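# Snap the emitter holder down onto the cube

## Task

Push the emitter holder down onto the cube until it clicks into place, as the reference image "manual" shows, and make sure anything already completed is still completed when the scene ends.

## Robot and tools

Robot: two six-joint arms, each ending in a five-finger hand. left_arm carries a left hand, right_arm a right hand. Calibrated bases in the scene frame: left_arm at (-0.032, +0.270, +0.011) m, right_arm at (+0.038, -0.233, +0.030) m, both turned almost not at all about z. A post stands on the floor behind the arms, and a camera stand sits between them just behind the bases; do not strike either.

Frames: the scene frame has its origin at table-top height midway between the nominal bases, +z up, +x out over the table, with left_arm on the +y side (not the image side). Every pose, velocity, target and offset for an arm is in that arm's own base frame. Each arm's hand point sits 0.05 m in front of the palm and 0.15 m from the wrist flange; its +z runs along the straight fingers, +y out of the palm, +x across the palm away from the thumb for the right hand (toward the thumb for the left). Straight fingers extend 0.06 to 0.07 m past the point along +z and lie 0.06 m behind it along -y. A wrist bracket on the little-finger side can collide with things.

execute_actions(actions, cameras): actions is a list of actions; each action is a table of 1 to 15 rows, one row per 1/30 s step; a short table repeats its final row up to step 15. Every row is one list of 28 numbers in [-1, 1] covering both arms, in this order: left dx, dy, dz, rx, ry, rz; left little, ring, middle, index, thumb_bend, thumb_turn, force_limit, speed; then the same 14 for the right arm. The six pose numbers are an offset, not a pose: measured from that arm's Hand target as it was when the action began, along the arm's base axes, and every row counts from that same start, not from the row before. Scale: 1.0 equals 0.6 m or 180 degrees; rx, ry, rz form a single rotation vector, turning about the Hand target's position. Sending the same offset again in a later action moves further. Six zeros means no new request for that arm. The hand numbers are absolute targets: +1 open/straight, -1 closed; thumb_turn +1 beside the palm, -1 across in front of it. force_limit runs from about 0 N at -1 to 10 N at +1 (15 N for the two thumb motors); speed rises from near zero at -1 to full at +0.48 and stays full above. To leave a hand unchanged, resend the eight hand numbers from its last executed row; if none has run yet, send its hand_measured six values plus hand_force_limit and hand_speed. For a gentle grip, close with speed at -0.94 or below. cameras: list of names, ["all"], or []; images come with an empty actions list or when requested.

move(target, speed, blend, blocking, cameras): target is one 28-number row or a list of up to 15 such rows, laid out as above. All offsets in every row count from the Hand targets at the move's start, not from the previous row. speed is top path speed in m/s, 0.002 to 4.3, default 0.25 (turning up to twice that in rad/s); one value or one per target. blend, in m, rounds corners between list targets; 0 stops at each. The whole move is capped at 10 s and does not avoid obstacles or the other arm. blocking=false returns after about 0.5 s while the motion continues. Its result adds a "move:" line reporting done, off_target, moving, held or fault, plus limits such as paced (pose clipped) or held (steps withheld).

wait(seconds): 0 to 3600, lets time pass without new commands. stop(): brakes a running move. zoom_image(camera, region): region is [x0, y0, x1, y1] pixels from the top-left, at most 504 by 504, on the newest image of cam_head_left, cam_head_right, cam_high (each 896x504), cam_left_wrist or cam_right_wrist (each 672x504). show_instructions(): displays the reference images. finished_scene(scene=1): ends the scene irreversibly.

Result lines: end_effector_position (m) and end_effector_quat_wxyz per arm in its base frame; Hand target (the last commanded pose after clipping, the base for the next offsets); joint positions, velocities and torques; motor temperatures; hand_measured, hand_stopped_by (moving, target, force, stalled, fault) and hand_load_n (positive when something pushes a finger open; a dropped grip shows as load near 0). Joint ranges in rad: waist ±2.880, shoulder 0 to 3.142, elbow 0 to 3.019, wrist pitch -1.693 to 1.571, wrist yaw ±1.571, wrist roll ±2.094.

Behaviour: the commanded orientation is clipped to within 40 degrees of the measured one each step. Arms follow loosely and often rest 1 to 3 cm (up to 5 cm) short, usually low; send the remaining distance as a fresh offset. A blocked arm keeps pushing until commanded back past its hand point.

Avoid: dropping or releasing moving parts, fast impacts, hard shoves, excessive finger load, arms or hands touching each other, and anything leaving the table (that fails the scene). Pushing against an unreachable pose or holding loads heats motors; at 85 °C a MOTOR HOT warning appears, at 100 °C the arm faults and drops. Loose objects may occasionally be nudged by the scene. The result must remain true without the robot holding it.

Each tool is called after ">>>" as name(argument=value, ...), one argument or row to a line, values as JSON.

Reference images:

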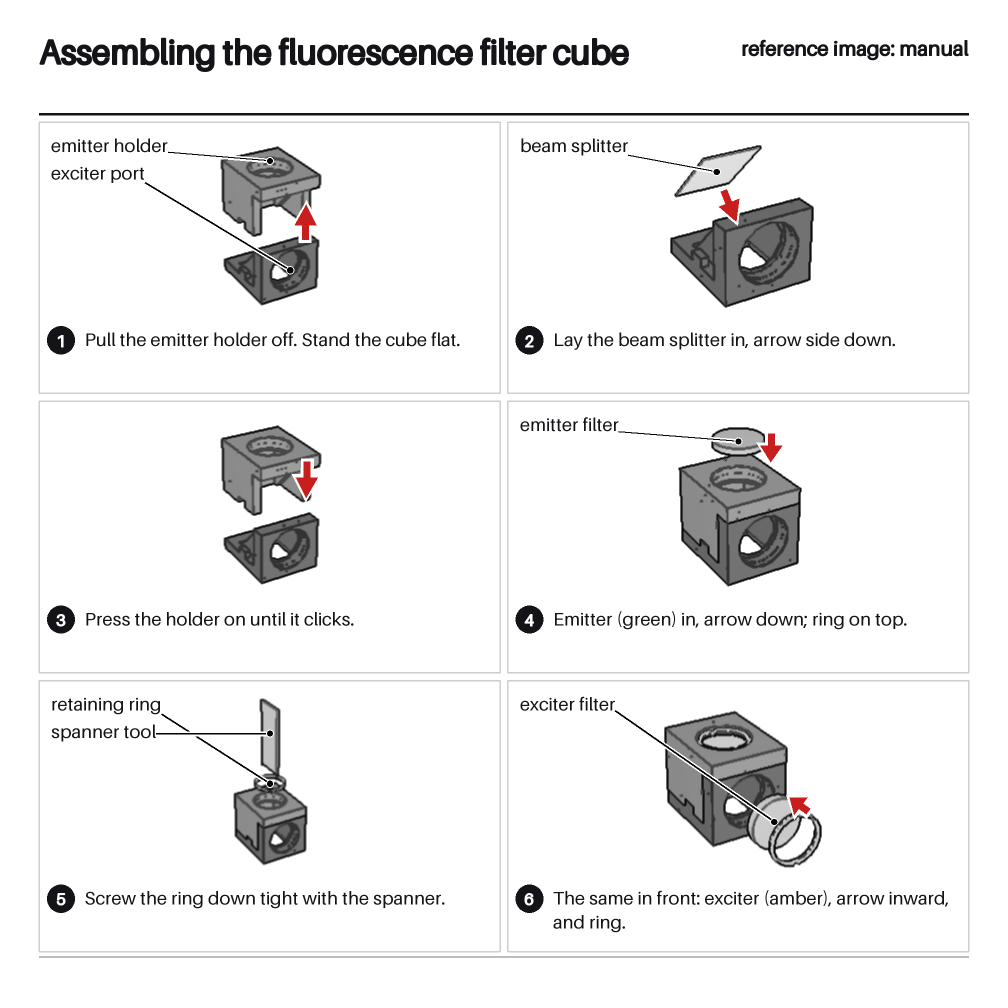

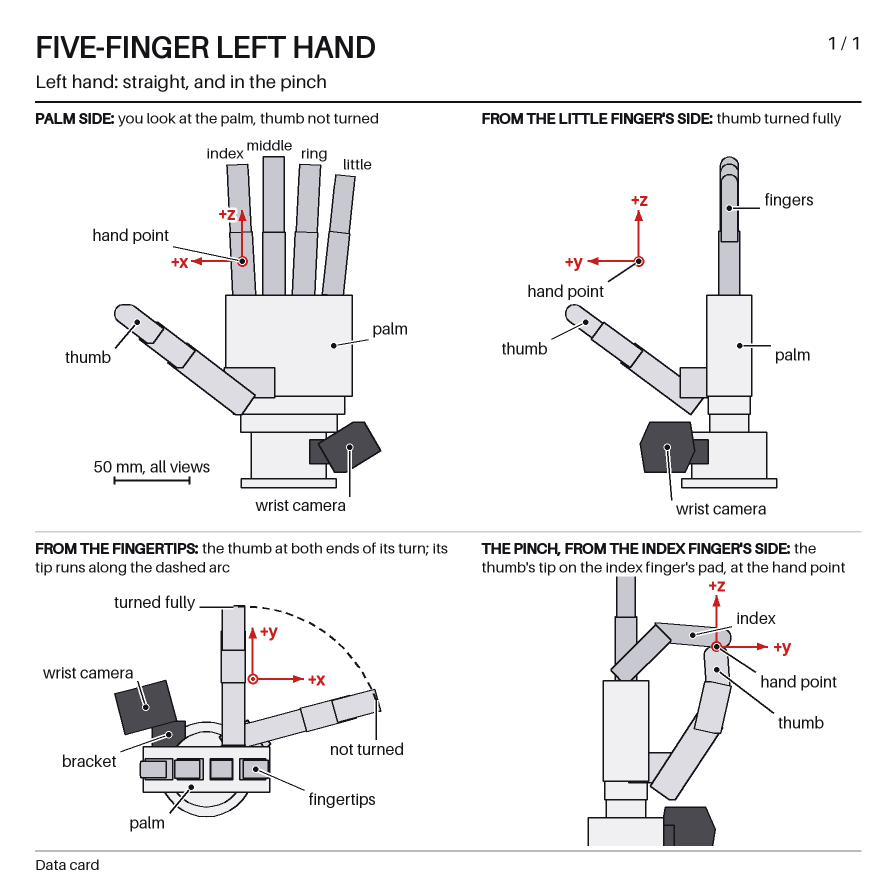

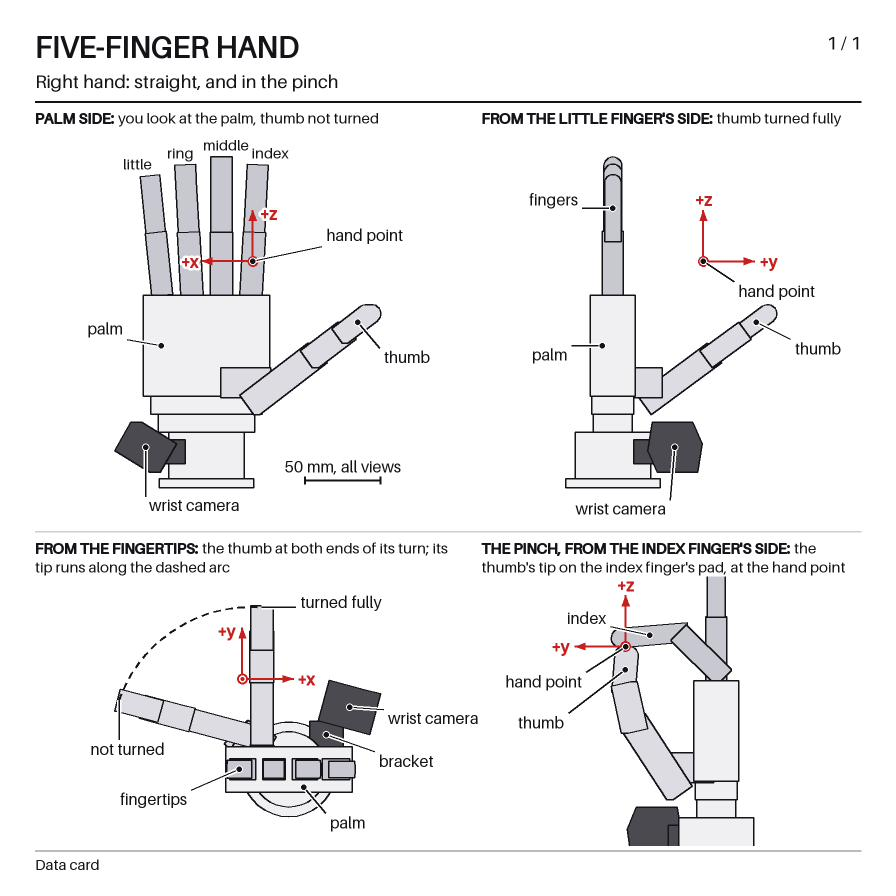

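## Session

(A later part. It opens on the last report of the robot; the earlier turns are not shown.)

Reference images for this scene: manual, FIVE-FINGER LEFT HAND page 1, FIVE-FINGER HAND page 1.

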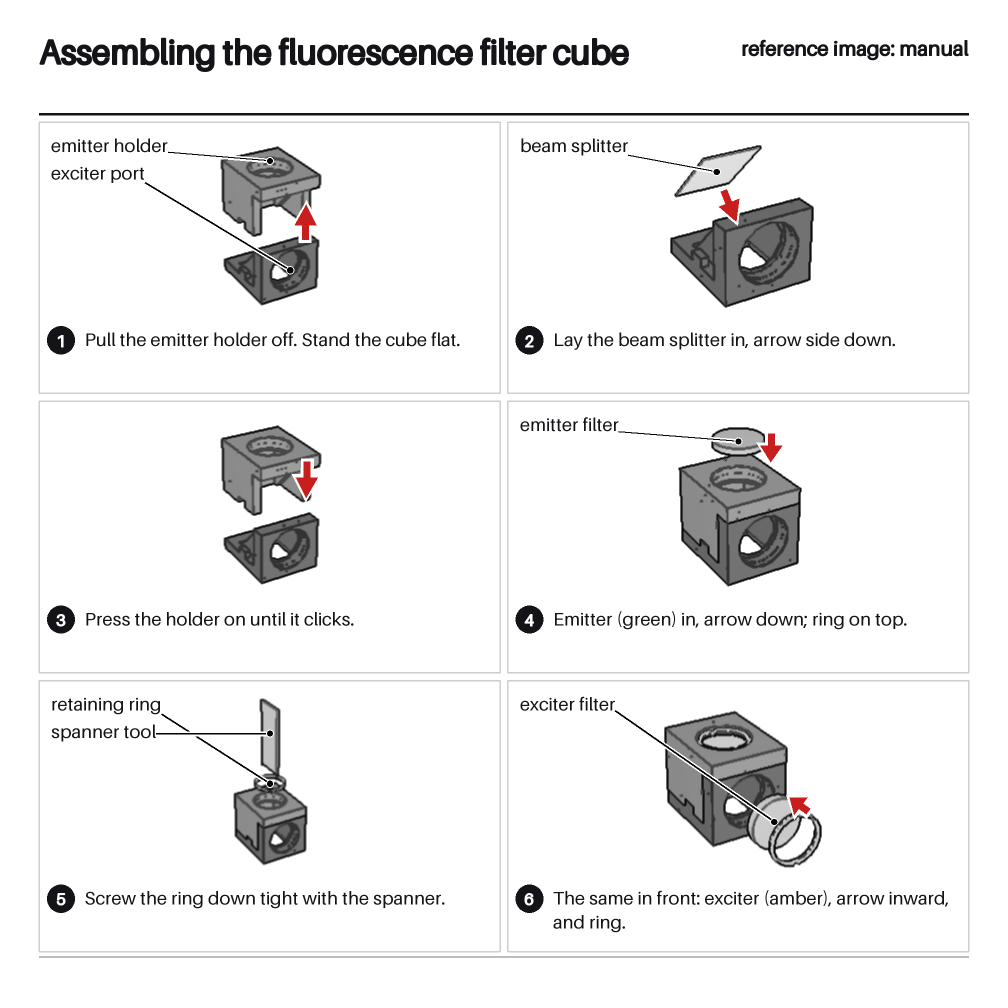

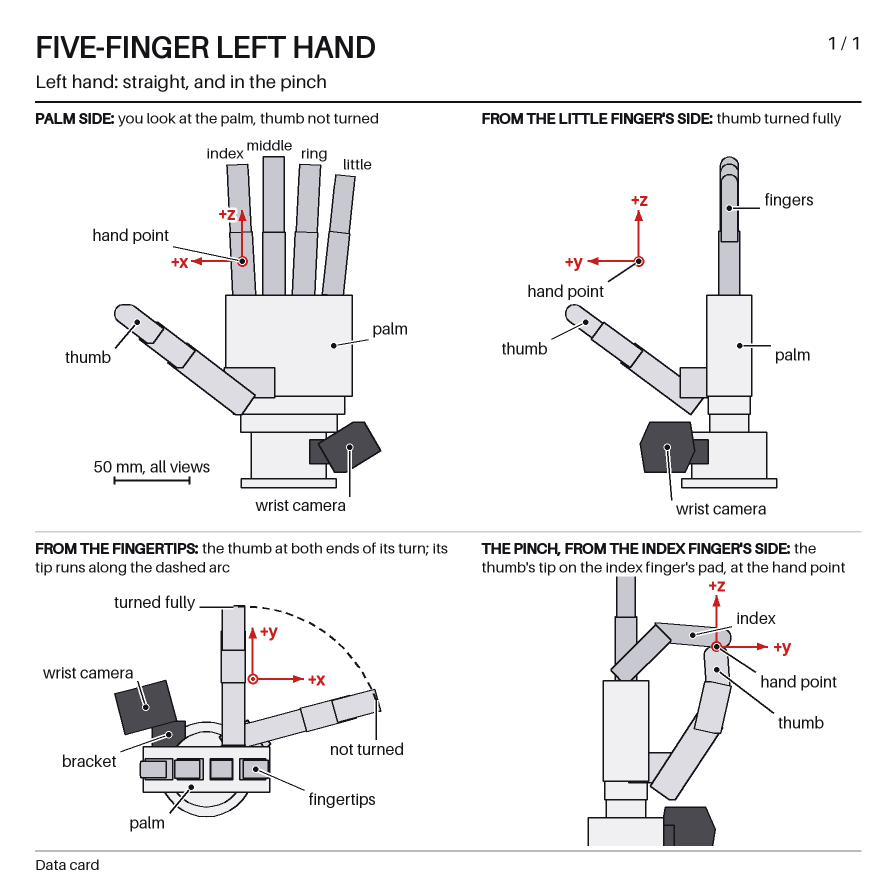

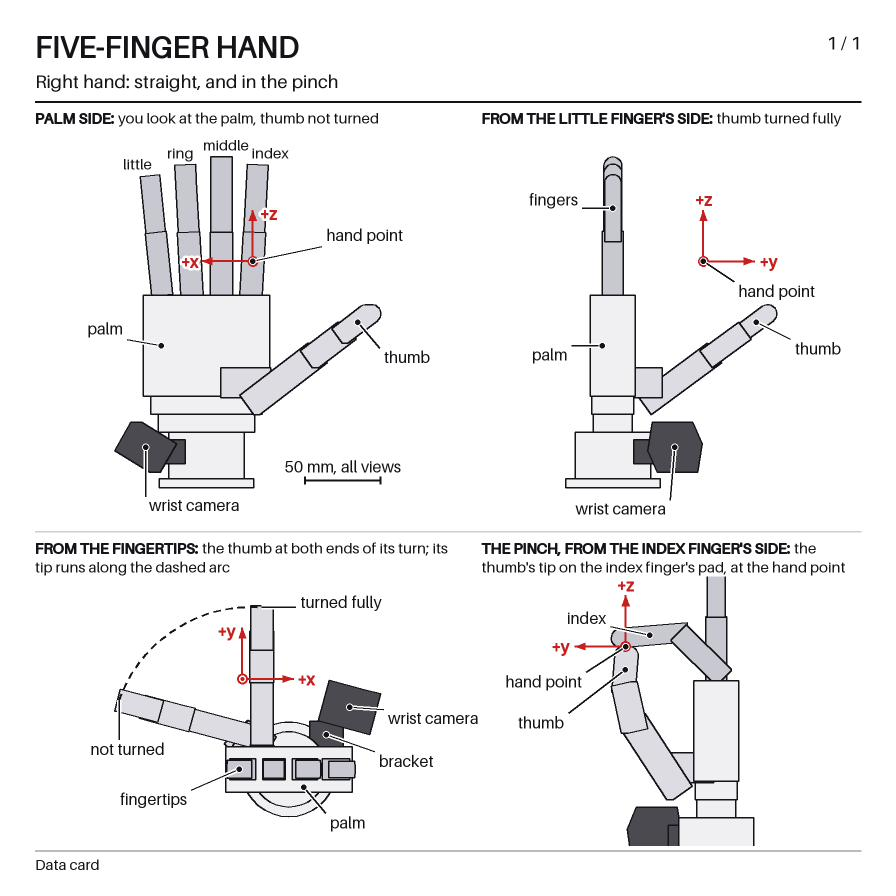

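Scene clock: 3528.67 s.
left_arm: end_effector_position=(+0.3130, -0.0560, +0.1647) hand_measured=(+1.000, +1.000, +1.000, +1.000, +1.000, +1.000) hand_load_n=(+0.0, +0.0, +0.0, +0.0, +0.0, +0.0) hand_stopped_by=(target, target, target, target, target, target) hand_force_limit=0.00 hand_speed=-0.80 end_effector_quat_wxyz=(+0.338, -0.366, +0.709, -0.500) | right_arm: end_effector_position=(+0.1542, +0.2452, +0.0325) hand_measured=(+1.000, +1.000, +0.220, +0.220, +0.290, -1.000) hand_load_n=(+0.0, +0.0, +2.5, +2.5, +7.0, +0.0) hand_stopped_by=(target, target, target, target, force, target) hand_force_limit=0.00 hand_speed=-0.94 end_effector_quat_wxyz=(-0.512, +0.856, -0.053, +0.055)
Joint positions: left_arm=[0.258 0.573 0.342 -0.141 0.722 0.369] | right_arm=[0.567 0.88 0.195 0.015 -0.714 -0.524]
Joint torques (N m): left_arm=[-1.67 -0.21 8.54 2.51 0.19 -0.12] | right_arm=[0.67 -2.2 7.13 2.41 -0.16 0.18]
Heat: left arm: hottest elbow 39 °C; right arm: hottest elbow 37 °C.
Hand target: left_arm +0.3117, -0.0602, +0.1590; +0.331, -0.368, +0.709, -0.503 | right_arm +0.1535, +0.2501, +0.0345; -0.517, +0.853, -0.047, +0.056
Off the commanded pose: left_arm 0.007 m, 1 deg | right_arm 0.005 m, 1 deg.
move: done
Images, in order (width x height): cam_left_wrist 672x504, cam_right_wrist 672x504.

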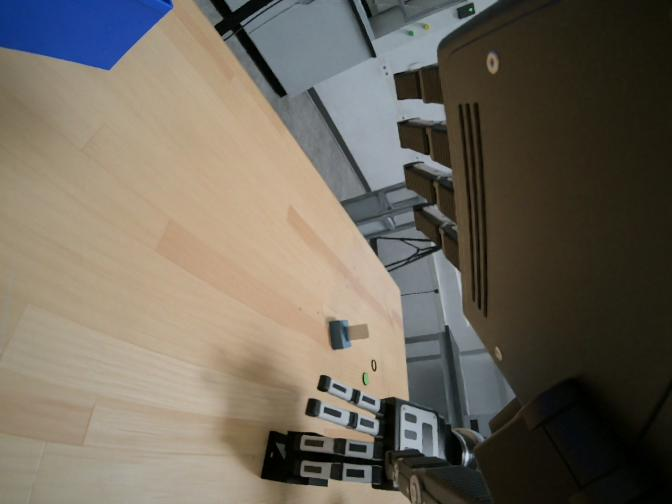

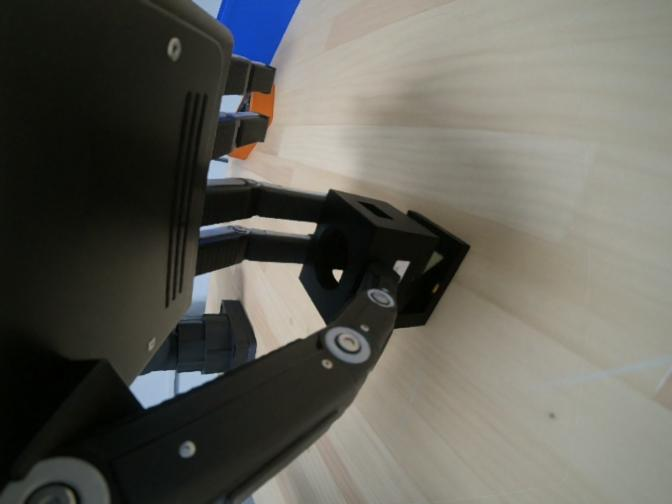

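>>> move(
  target=[0,0,0,0,0,0,1,1,1,1,1,1,0,-0.8,0,0,-0.0067,0,0,0,1,1,0.22,0.22,0.10,-1,0.0,-0.94],
  speed=0.03,
  cameras=["cam_head_left","cam_head_right","cam_right_wrist"],
)

Scene clock: 3539.30 s.
left_arm: end_effector_position=(+0.3130, -0.0560, +0.1647) hand_measured=(+1.000, +1.000, +1.000, +1.000, +1.000, +1.000) hand_load_n=(+0.0, +0.0, +0.0, +0.0, +0.0, +0.0) hand_stopped_by=(target, target, target, target, target, target) hand_force_limit=0.00 hand_speed=-0.80 end_effector_quat_wxyz=(+0.338, -0.366, +0.709, -0.500) | right_arm: end_effector_position=(+0.1544, +0.2454, +0.0286) hand_measured=(+1.000, +1.000, +0.220, +0.220, +0.290, -1.000) hand_load_n=(+0.0, +0.0, +2.5, +3.0, +7.5, +0.0) hand_stopped_by=(target, target, target, target, force, target) hand_force_limit=0.00 hand_speed=-0.94 end_effector_quat_wxyz=(-0.512, +0.856, -0.053, +0.055)
Joint positions: left_arm=[0.258 0.573 0.342 -0.141 0.722 0.369] | right_arm=[0.567 0.9 0.189 0.041 -0.713 -0.524]
Joint torques (N m): left_arm=[-1.79 -0.03 8.54 2.5 0.22 -0.11] | right_arm=[0.62 -2.26 7.01 2.39 -0.15 0.19]
Heat: left arm: hottest elbow 39 °C; right arm: hottest elbow 36 °C.
Hand target: left_arm +0.3117, -0.0602, +0.1590; +0.331, -0.368, +0.709, -0.503 | right_arm +0.1536, +0.2501, +0.0305; -0.517, +0.853, -0.047, +0.056
Off the commanded pose: left_arm 0.007 m, 1 deg | right_arm 0.005 m, 1 deg.
move: done

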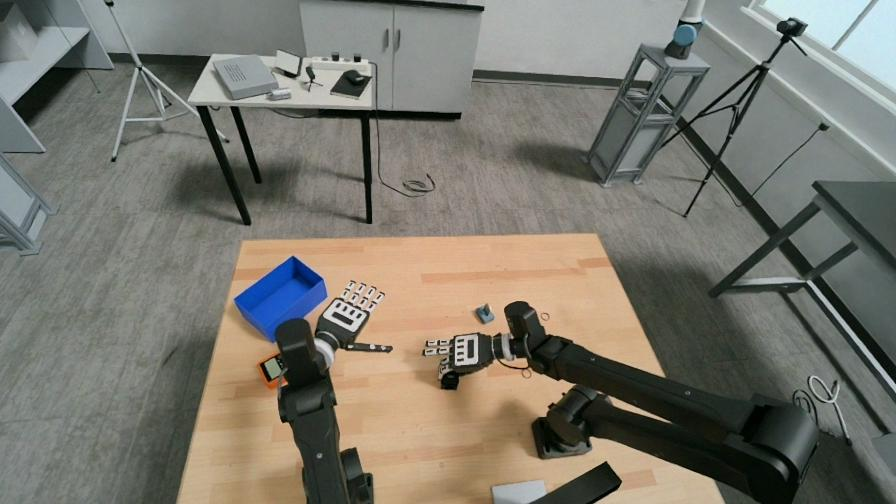

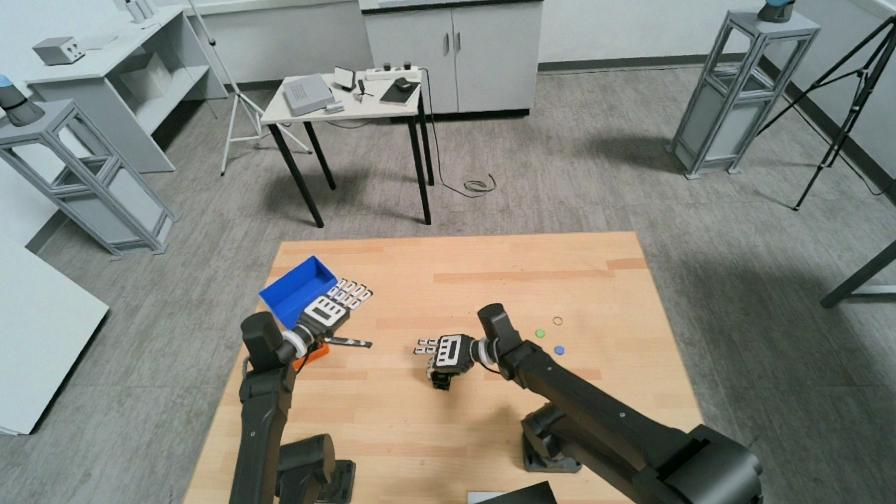

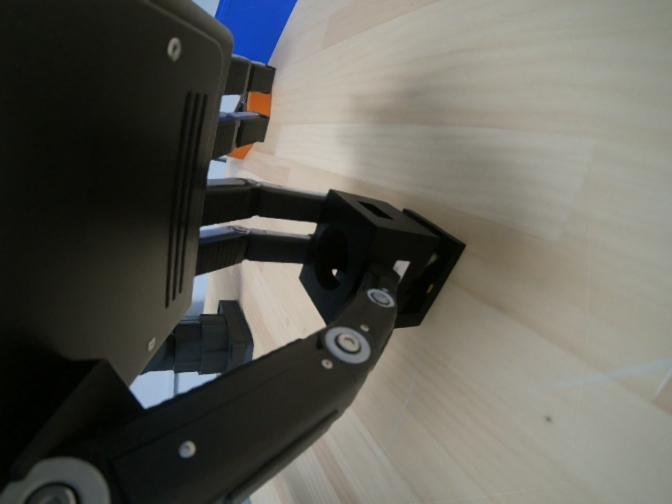

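>>> wait(
  seconds=0,
  cameras=["cam_left_wrist","cam_right_wrist"],
)

>>> zoom_image(
  camera="cam_left_wrist",
  region=[256, 400, 356, 500],
)

>>> zoom_image(
  camera="cam_right_wrist",
  region=[370, 205, 490, 325],
)

Scene clock: 3541.57 s.
left_arm: end_effector_position=(+0.3130, -0.0560, +0.1647) hand_measured=(+1.000, +1.000, +1.000, +1.000, +1.000, +1.000) hand_load_n=(+0.0, +0.0, +0.0, +0.0, +0.0, +0.0) hand_stopped_by=(target, target, target, target, target, target) hand_force_limit=0.00 hand_speed=-0.80 end_effector_quat_wxyz=(+0.338, -0.366, +0.709, -0.500) | right_arm: end_effector_position=(+0.1544, +0.2454, +0.0286) hand_measured=(+1.000, +1.000, +0.220, +0.220, +0.290, -1.000) hand_load_n=(+0.0, +0.0, +2.5, +2.5, +7.5, +0.5) hand_stopped_by=(target, target, target, target, force, target) hand_force_limit=0.00 hand_speed=-0.94 end_effector_quat_wxyz=(-0.512, +0.856, -0.053, +0.055)
Joint positions: left_arm=[0.258 0.573 0.342 -0.141 0.722 0.369] | right_arm=[0.567 0.9 0.189 0.041 -0.713 -0.524]
Joint torques (N m): left_arm=[-1.61 -0.26 8.49 2.56 0.21 -0.12] | right_arm=[0.67 -2.26 7.01 2.39 -0.15 0.18]
Heat: left arm: hottest elbow 39 °C; right arm: hottest elbow 36 °C.
Hand target: left_arm +0.3117, -0.0602, +0.1590; +0.331, -0.368, +0.709, -0.503 | right_arm +0.1536, +0.2501, +0.0305; -0.517, +0.853, -0.047, +0.056
Off the commanded pose: left_arm 0.007 m, 1 deg | right_arm 0.005 m, 1 deg.

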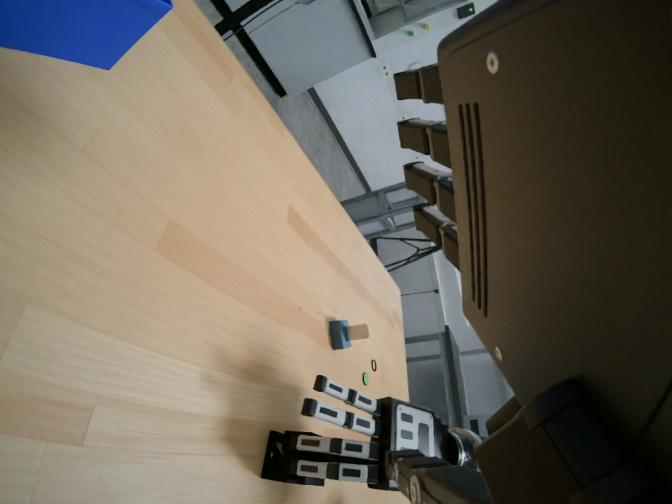

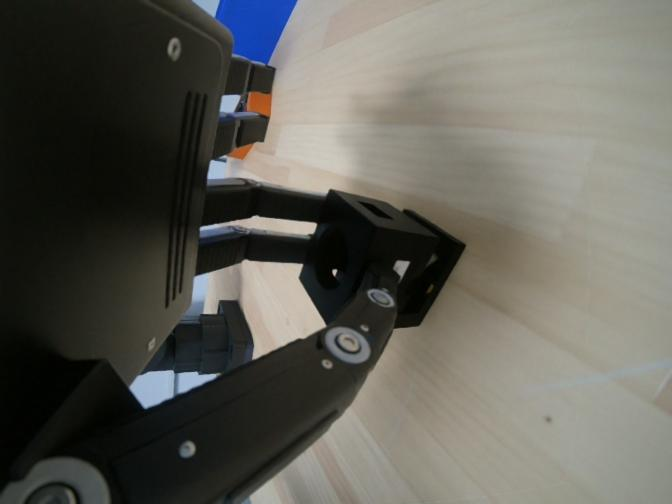

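Scaled by 5.040 from the camera's image (finer frame: 960x720).

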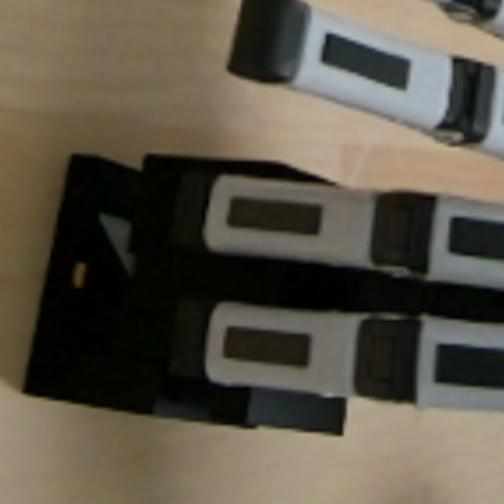

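Scaled by 4.200 from the camera's image (finer frame: 960x720).

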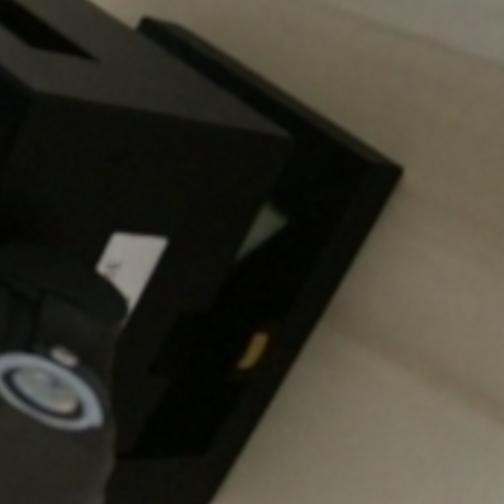

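>>> move(
  target=[0,0,0,0,0,0,1,1,1,1,1,1,0,-0.8,0,0,-0.0067,0,0,0,1,1,0.22,0.22,0.10,-1,0.0,-0.94],
  speed=0.03,
  cameras=["cam_left_wrist","cam_right_wrist"],
)

>>> zoom_image(
  camera="cam_left_wrist",
  region=[256, 400, 356, 500],
)

>>> zoom_image(
  camera="cam_right_wrist",
  region=[370, 205, 490, 325],
)

Scene clock: 3545.47 s.
left_arm: end_effector_position=(+0.3130, -0.0560, +0.1647) hand_measured=(+1.000, +1.000, +1.000, +1.000, +1.000, +1.000) hand_load_n=(+0.0, +0.0, +0.0, +0.0, +0.0, +0.0) hand_stopped_by=(target, target, target, target, target, target) hand_force_limit=0.00 hand_speed=-0.80 end_effector_quat_wxyz=(+0.338, -0.366, +0.709, -0.500) | right_arm: end_effector_position=(+0.1545, +0.2455, +0.0247) hand_measured=(+1.000, +1.000, +0.220, +0.220, +0.290, -1.000) hand_load_n=(+0.0, +0.0, +2.5, +3.0, +7.5, +0.5) hand_stopped_by=(target, target, target, target, force, target) hand_force_limit=0.00 hand_speed=-0.94 end_effector_quat_wxyz=(-0.512, +0.855, -0.053, +0.055)
Joint positions: left_arm=[0.258 0.573 0.342 -0.141 0.722 0.369] | right_arm=[0.567 0.919 0.182 0.067 -0.713 -0.524]
Joint torques (N m): left_arm=[-1.85 -0.09 8.62 2.58 0.22 -0.13] | right_arm=[0.62 -2.43 6.87 2.37 -0.16 0.19]
Heat: left arm: hottest elbow 39 °C; right arm: hottest elbow 36 °C.
Hand target: left_arm +0.3117, -0.0602, +0.1590; +0.331, -0.368, +0.709, -0.503 | right_arm +0.1536, +0.2502, +0.0266; -0.517, +0.853, -0.046, +0.056
Off the commanded pose: left_arm 0.007 m, 1 deg | right_arm 0.005 m, 1 deg.
move: done

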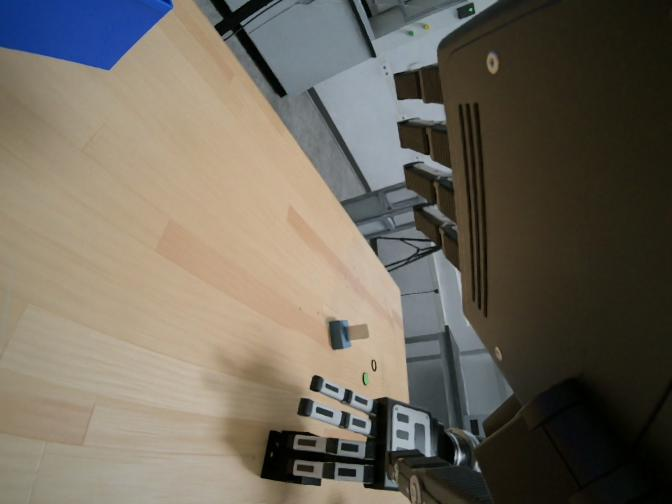

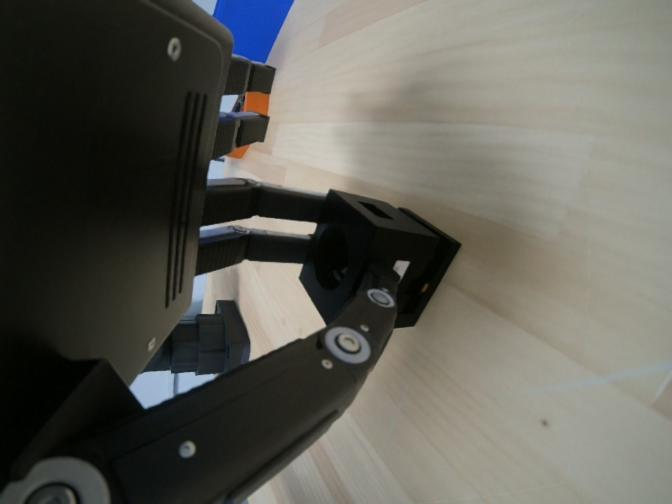

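Scaled by 5.040 from the camera's image (finer frame: 960x720).

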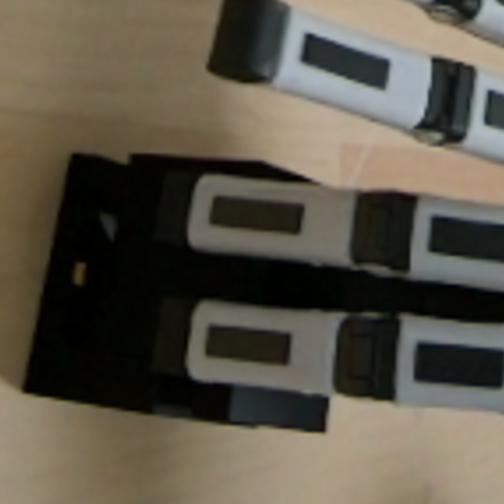

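Scaled by 4.200 from the camera's image (finer frame: 960x720).

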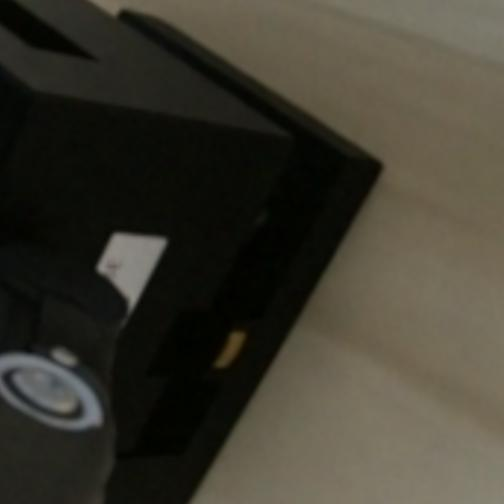

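>>> zoom_image(
  camera="cam_right_wrist",
  region=[390, 250, 470, 330],
)

>>> zoom_image(
  camera="cam_left_wrist",
  region=[256, 425, 326, 495],
)

Scaled by 6.300 from the camera's image (finer frame: 960x720).

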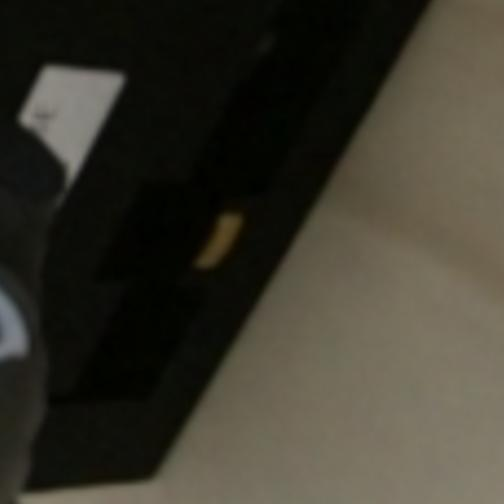

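Scaled by 7.200 from the camera's image (finer frame: 960x720).

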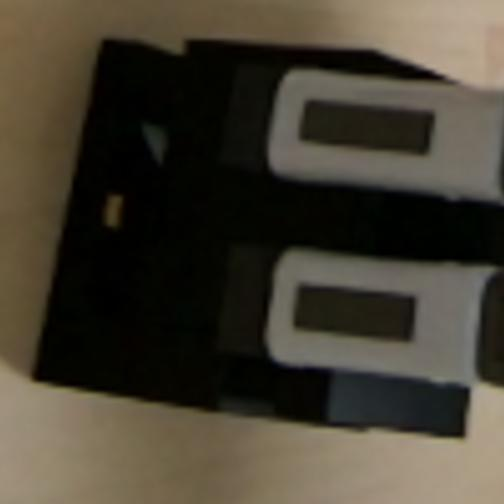

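>>> move(
  target=[0,0,0,0,0,0,1,1,1,1,1,1,0,-0.8,-0.0018,0.0003,-0.005,0,0,0,1,1,0.22,0.22,0.10,-1,0.0,-0.94],
  speed=0.03,
  cameras=["cam_left_wrist","cam_right_wrist"],
)

>>> zoom_image(
  camera="cam_left_wrist",
  region=[256, 425, 326, 495],
)

>>> zoom_image(
  camera="cam_right_wrist",
  region=[370, 205, 490, 325],
)

Scene clock: 3557.50 s.
left_arm: end_effector_position=(+0.3130, -0.0560, +0.1647) hand_measured=(+1.000, +1.000, +1.000, +1.000, +1.000, +1.000) hand_load_n=(+0.0, -0.5, +0.0, +0.0, +0.0, +0.0) hand_stopped_by=(target, target, target, target, target, target) hand_force_limit=0.00 hand_speed=-0.80 end_effector_quat_wxyz=(+0.338, -0.366, +0.709, -0.500) | right_arm: end_effector_position=(+0.1535, +0.2456, +0.0217) hand_measured=(+1.000, +1.000, +0.220, +0.220, +0.290, -1.000) hand_load_n=(+0.0, +0.0, +2.5, +2.5, +7.5, +0.5) hand_stopped_by=(target, target, target, target, force, target) hand_force_limit=0.00 hand_speed=-0.94 end_effector_quat_wxyz=(-0.512, +0.855, -0.053, +0.055)
Joint positions: left_arm=[0.258 0.573 0.342 -0.141 0.722 0.369] | right_arm=[0.571 0.93 0.176 0.087 -0.71 -0.521]
Joint torques (N m): left_arm=[-1.73 -0.26 8.59 2.54 0.22 -0.13] | right_arm=[0.73 -2.43 6.74 2.37 -0.15 0.19]
Heat: left arm: hottest elbow 39 °C; right arm: hottest elbow 35 °C.
Hand target: left_arm +0.3117, -0.0602, +0.1590; +0.331, -0.368, +0.709, -0.503 | right_arm +0.1524, +0.2503, +0.0234; -0.517, +0.853, -0.047, +0.056
Off the commanded pose: left_arm 0.007 m, 1 deg | right_arm 0.005 m, 1 deg.
move: done

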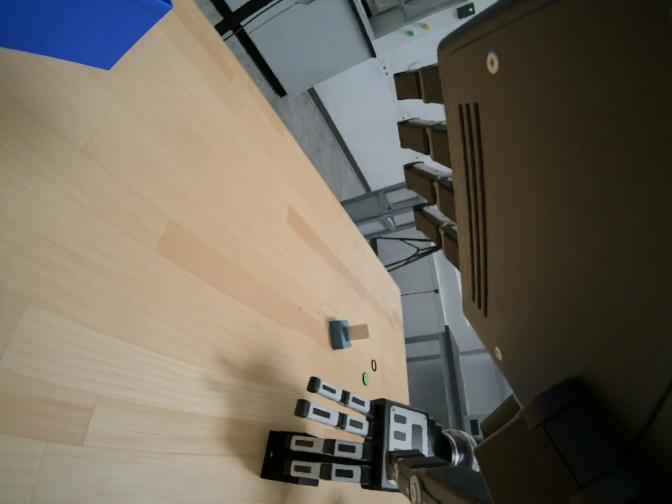

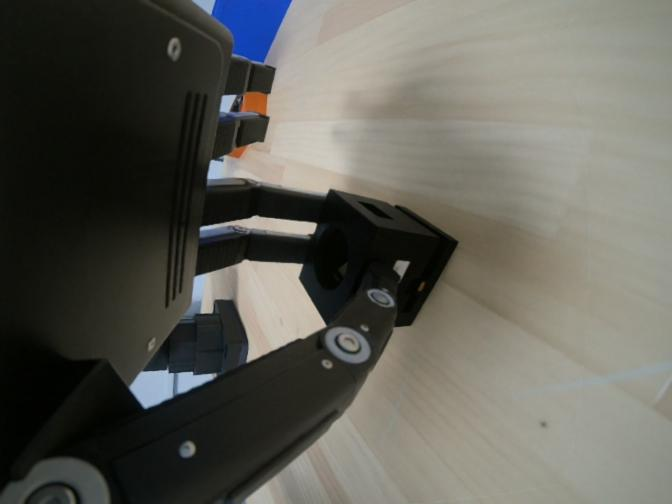

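Scaled by 7.200 from the camera's image (finer frame: 960x720).

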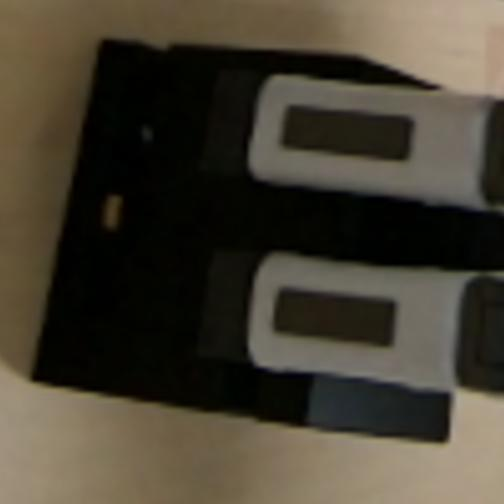

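Scaled by 4.200 from the camera's image (finer frame: 960x720).

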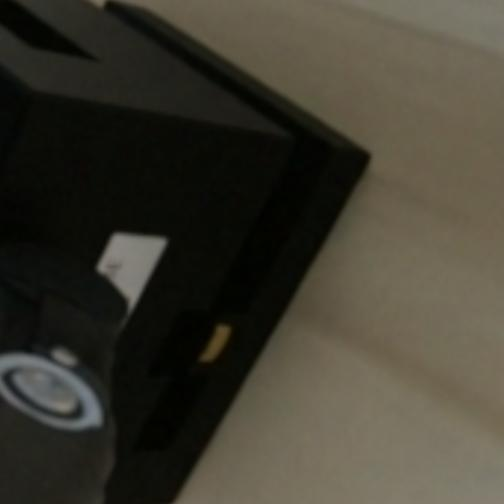

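>>> move(
  target=[0,0,0,0,0,0,1,1,1,1,1,1,0,-0.8,-0.0008,0.0002,-0.005,0,0,0,1,1,0.22,0.22,0.10,-1,0.0,-0.94],
  speed=0.03,
  cameras=["cam_left_wrist","cam_right_wrist"],
)

>>> zoom_image(
  camera="cam_left_wrist",
  region=[256, 425, 326, 495],
)

>>> zoom_image(
  camera="cam_right_wrist",
  region=[370, 205, 490, 325],
)

Scene clock: 3561.30 s.
left_arm: end_effector_position=(+0.3130, -0.0560, +0.1647) hand_measured=(+1.000, +1.000, +1.000, +1.000, +1.000, +1.000) hand_load_n=(+0.0, +0.0, +0.0, +0.0, +0.0, -0.5) hand_stopped_by=(target, target, target, target, target, target) hand_force_limit=0.00 hand_speed=-0.80 end_effector_quat_wxyz=(+0.338, -0.366, +0.709, -0.500) | right_arm: end_effector_position=(+0.1536, +0.2461, +0.0193) hand_measured=(+1.000, +1.000, +0.220, +0.220, +0.290, -1.000) hand_load_n=(+0.0, +0.0, +2.5, +3.0, +7.5, +0.0) hand_stopped_by=(target, target, target, target, force, target) hand_force_limit=0.00 hand_speed=-0.94 end_effector_quat_wxyz=(-0.512, +0.855, -0.053, +0.056)
Joint positions: left_arm=[0.258 0.573 0.342 -0.141 0.722 0.369] | right_arm=[0.573 0.944 0.171 0.108 -0.709 -0.519]
Joint torques (N m): left_arm=[-1.61 -0.03 8.58 2.52 0.21 -0.12] | right_arm=[0.67 -2.37 6.61 2.41 -0.15 0.18]
Heat: left arm: hottest elbow 39 °C; right arm: hottest elbow 35 °C.
Hand target: left_arm +0.3117, -0.0602, +0.1590; +0.331, -0.368, +0.709, -0.503 | right_arm +0.1520, +0.2504, +0.0205; -0.517, +0.853, -0.047, +0.056
Off the commanded pose: left_arm 0.007 m, 1 deg | right_arm 0.005 m, 1 deg.
move: done

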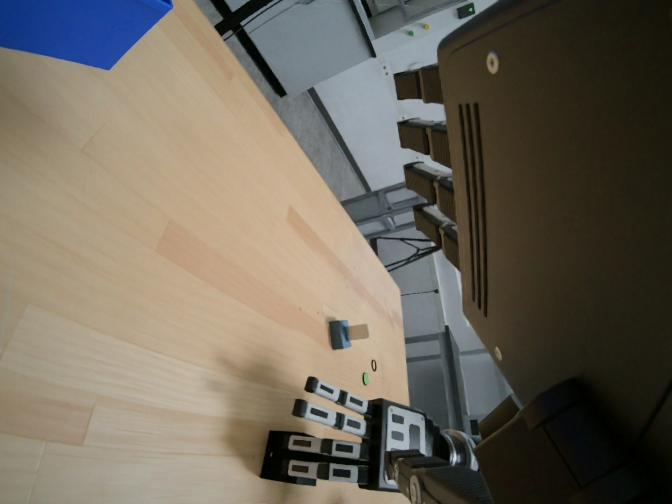

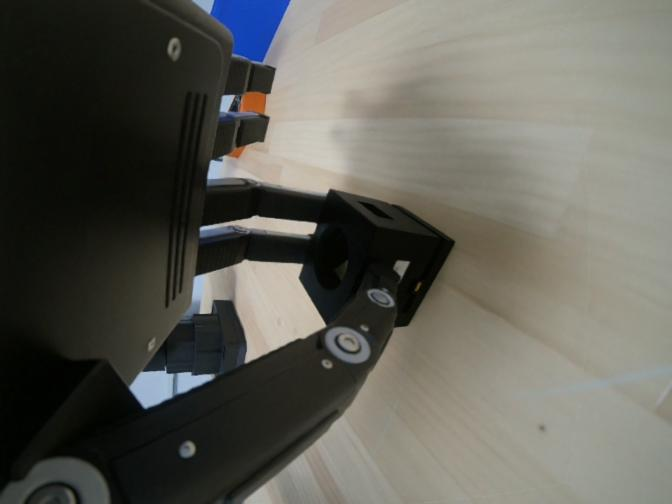

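Scaled by 7.200 from the camera's image (finer frame: 960x720).

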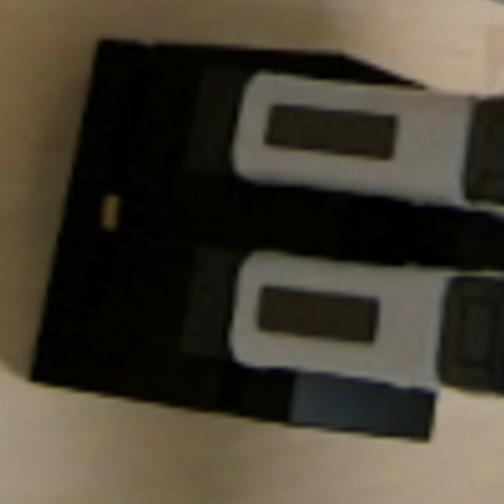

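Scaled by 4.200 from the camera's image (finer frame: 960x720).

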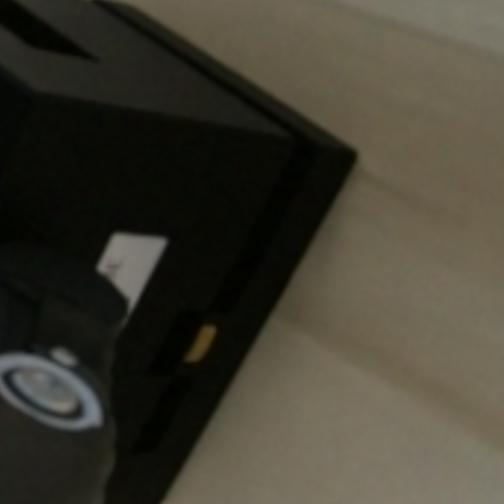

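>>> move(
  target=[0,0,0,0,0,0,1,1,1,1,1,1,0,-0.8,0,0,-0.005,0,0,0,1,1,0.22,0.22,0.10,-1,0.0,-0.94],
  speed=0.03,
  cameras=["cam_left_wrist","cam_right_wrist"],
)

>>> zoom_image(
  camera="cam_left_wrist",
  region=[256, 425, 326, 495],
)

>>> zoom_image(
  camera="cam_right_wrist",
  region=[370, 205, 490, 325],
)

Scene clock: 3567.03 s.
left_arm: end_effector_position=(+0.3130, -0.0560, +0.1647) hand_measured=(+1.000, +1.000, +1.000, +1.000, +1.000, +1.000) hand_load_n=(+0.0, +0.0, +0.0, -0.5, +0.0, +0.0) hand_stopped_by=(target, target, target, target, target, target) hand_force_limit=0.00 hand_speed=-0.80 end_effector_quat_wxyz=(+0.338, -0.366, +0.709, -0.500) | right_arm: end_effector_position=(+0.1545, +0.2470, +0.0178) hand_measured=(+1.000, +1.000, +0.220, +0.220, +0.290, -1.000) hand_load_n=(+0.0, +0.0, +2.5, +3.0, +7.0, +0.5) hand_stopped_by=(target, target, target, target, force, target) hand_force_limit=0.00 hand_speed=-0.94 end_effector_quat_wxyz=(-0.514, +0.854, -0.052, +0.057)
Joint positions: left_arm=[0.258 0.573 0.342 -0.141 0.722 0.369] | right_arm=[0.573 0.958 0.168 0.131 -0.709 -0.516]
Joint torques (N m): left_arm=[-1.73 -0.09 8.57 2.55 0.22 -0.13] | right_arm=[0.67 -2.37 6.35 2.39 -0.15 0.16]
Heat: left arm: hottest elbow 39 °C; right arm: hottest elbow 35 °C.
Hand target: left_arm +0.3117, -0.0602, +0.1590; +0.331, -0.368, +0.709, -0.503 | right_arm +0.1519, +0.2504, +0.0174; -0.517, +0.853, -0.047, +0.056
Off the commanded pose: left_arm 0.007 m, 1 deg | right_arm 0.004 m, 1 deg.
move: done

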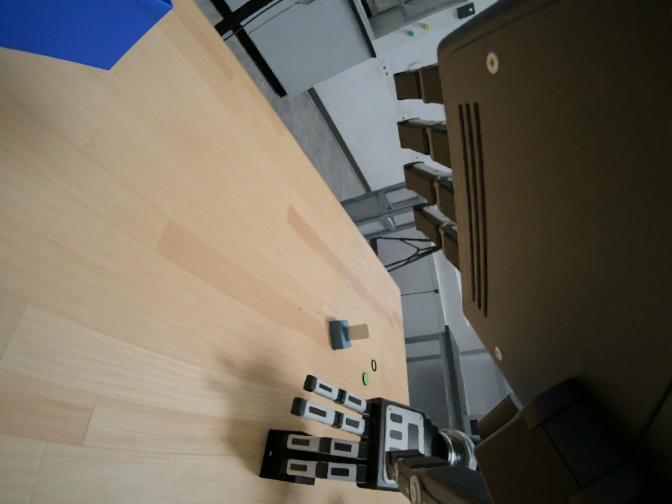

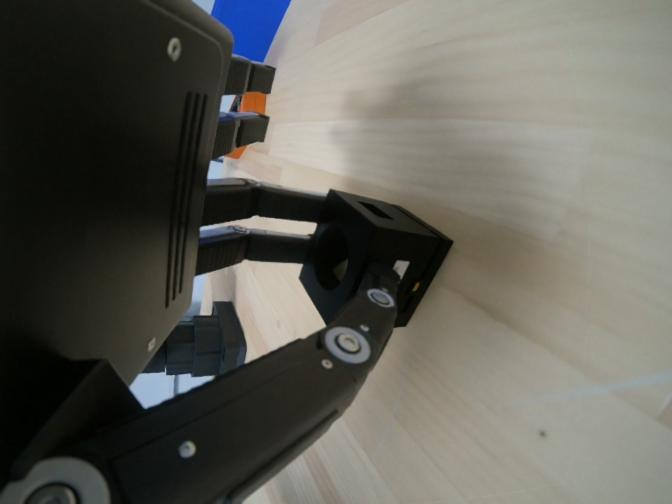

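Scaled by 7.200 from the camera's image (finer frame: 960x720).

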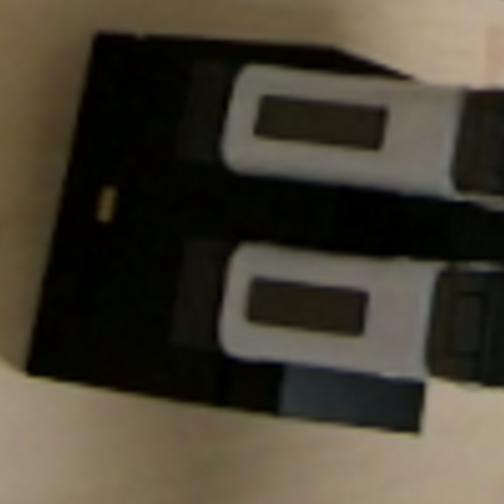

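Scaled by 4.200 from the camera's image (finer frame: 960x720).

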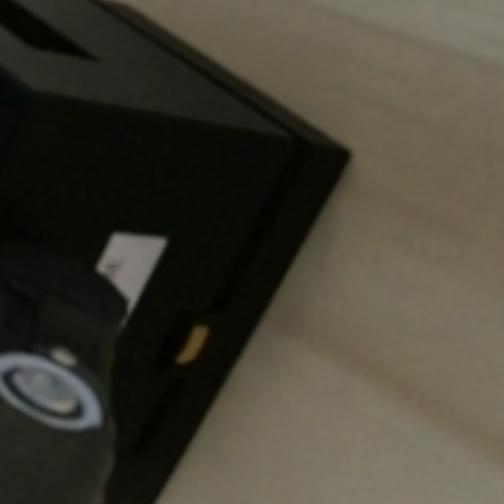

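>>> zoom_image(
  camera="cam_right_wrist",
  region=[400, 230, 460, 290],
)

>>> zoom_image(
  camera="cam_right_wrist",
  region=[390, 270, 450, 330],
)

Scaled by 8.400 from the camera's image (finer frame: 960x720).

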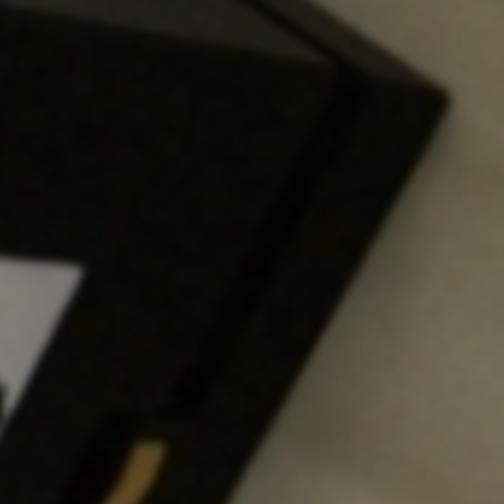

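Scaled by 8.400 from the camera's image (finer frame: 960x720).

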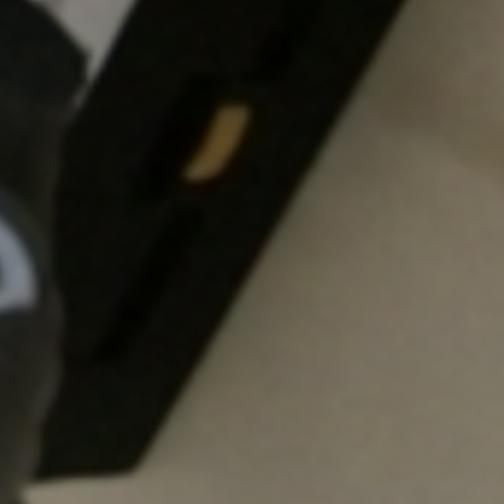

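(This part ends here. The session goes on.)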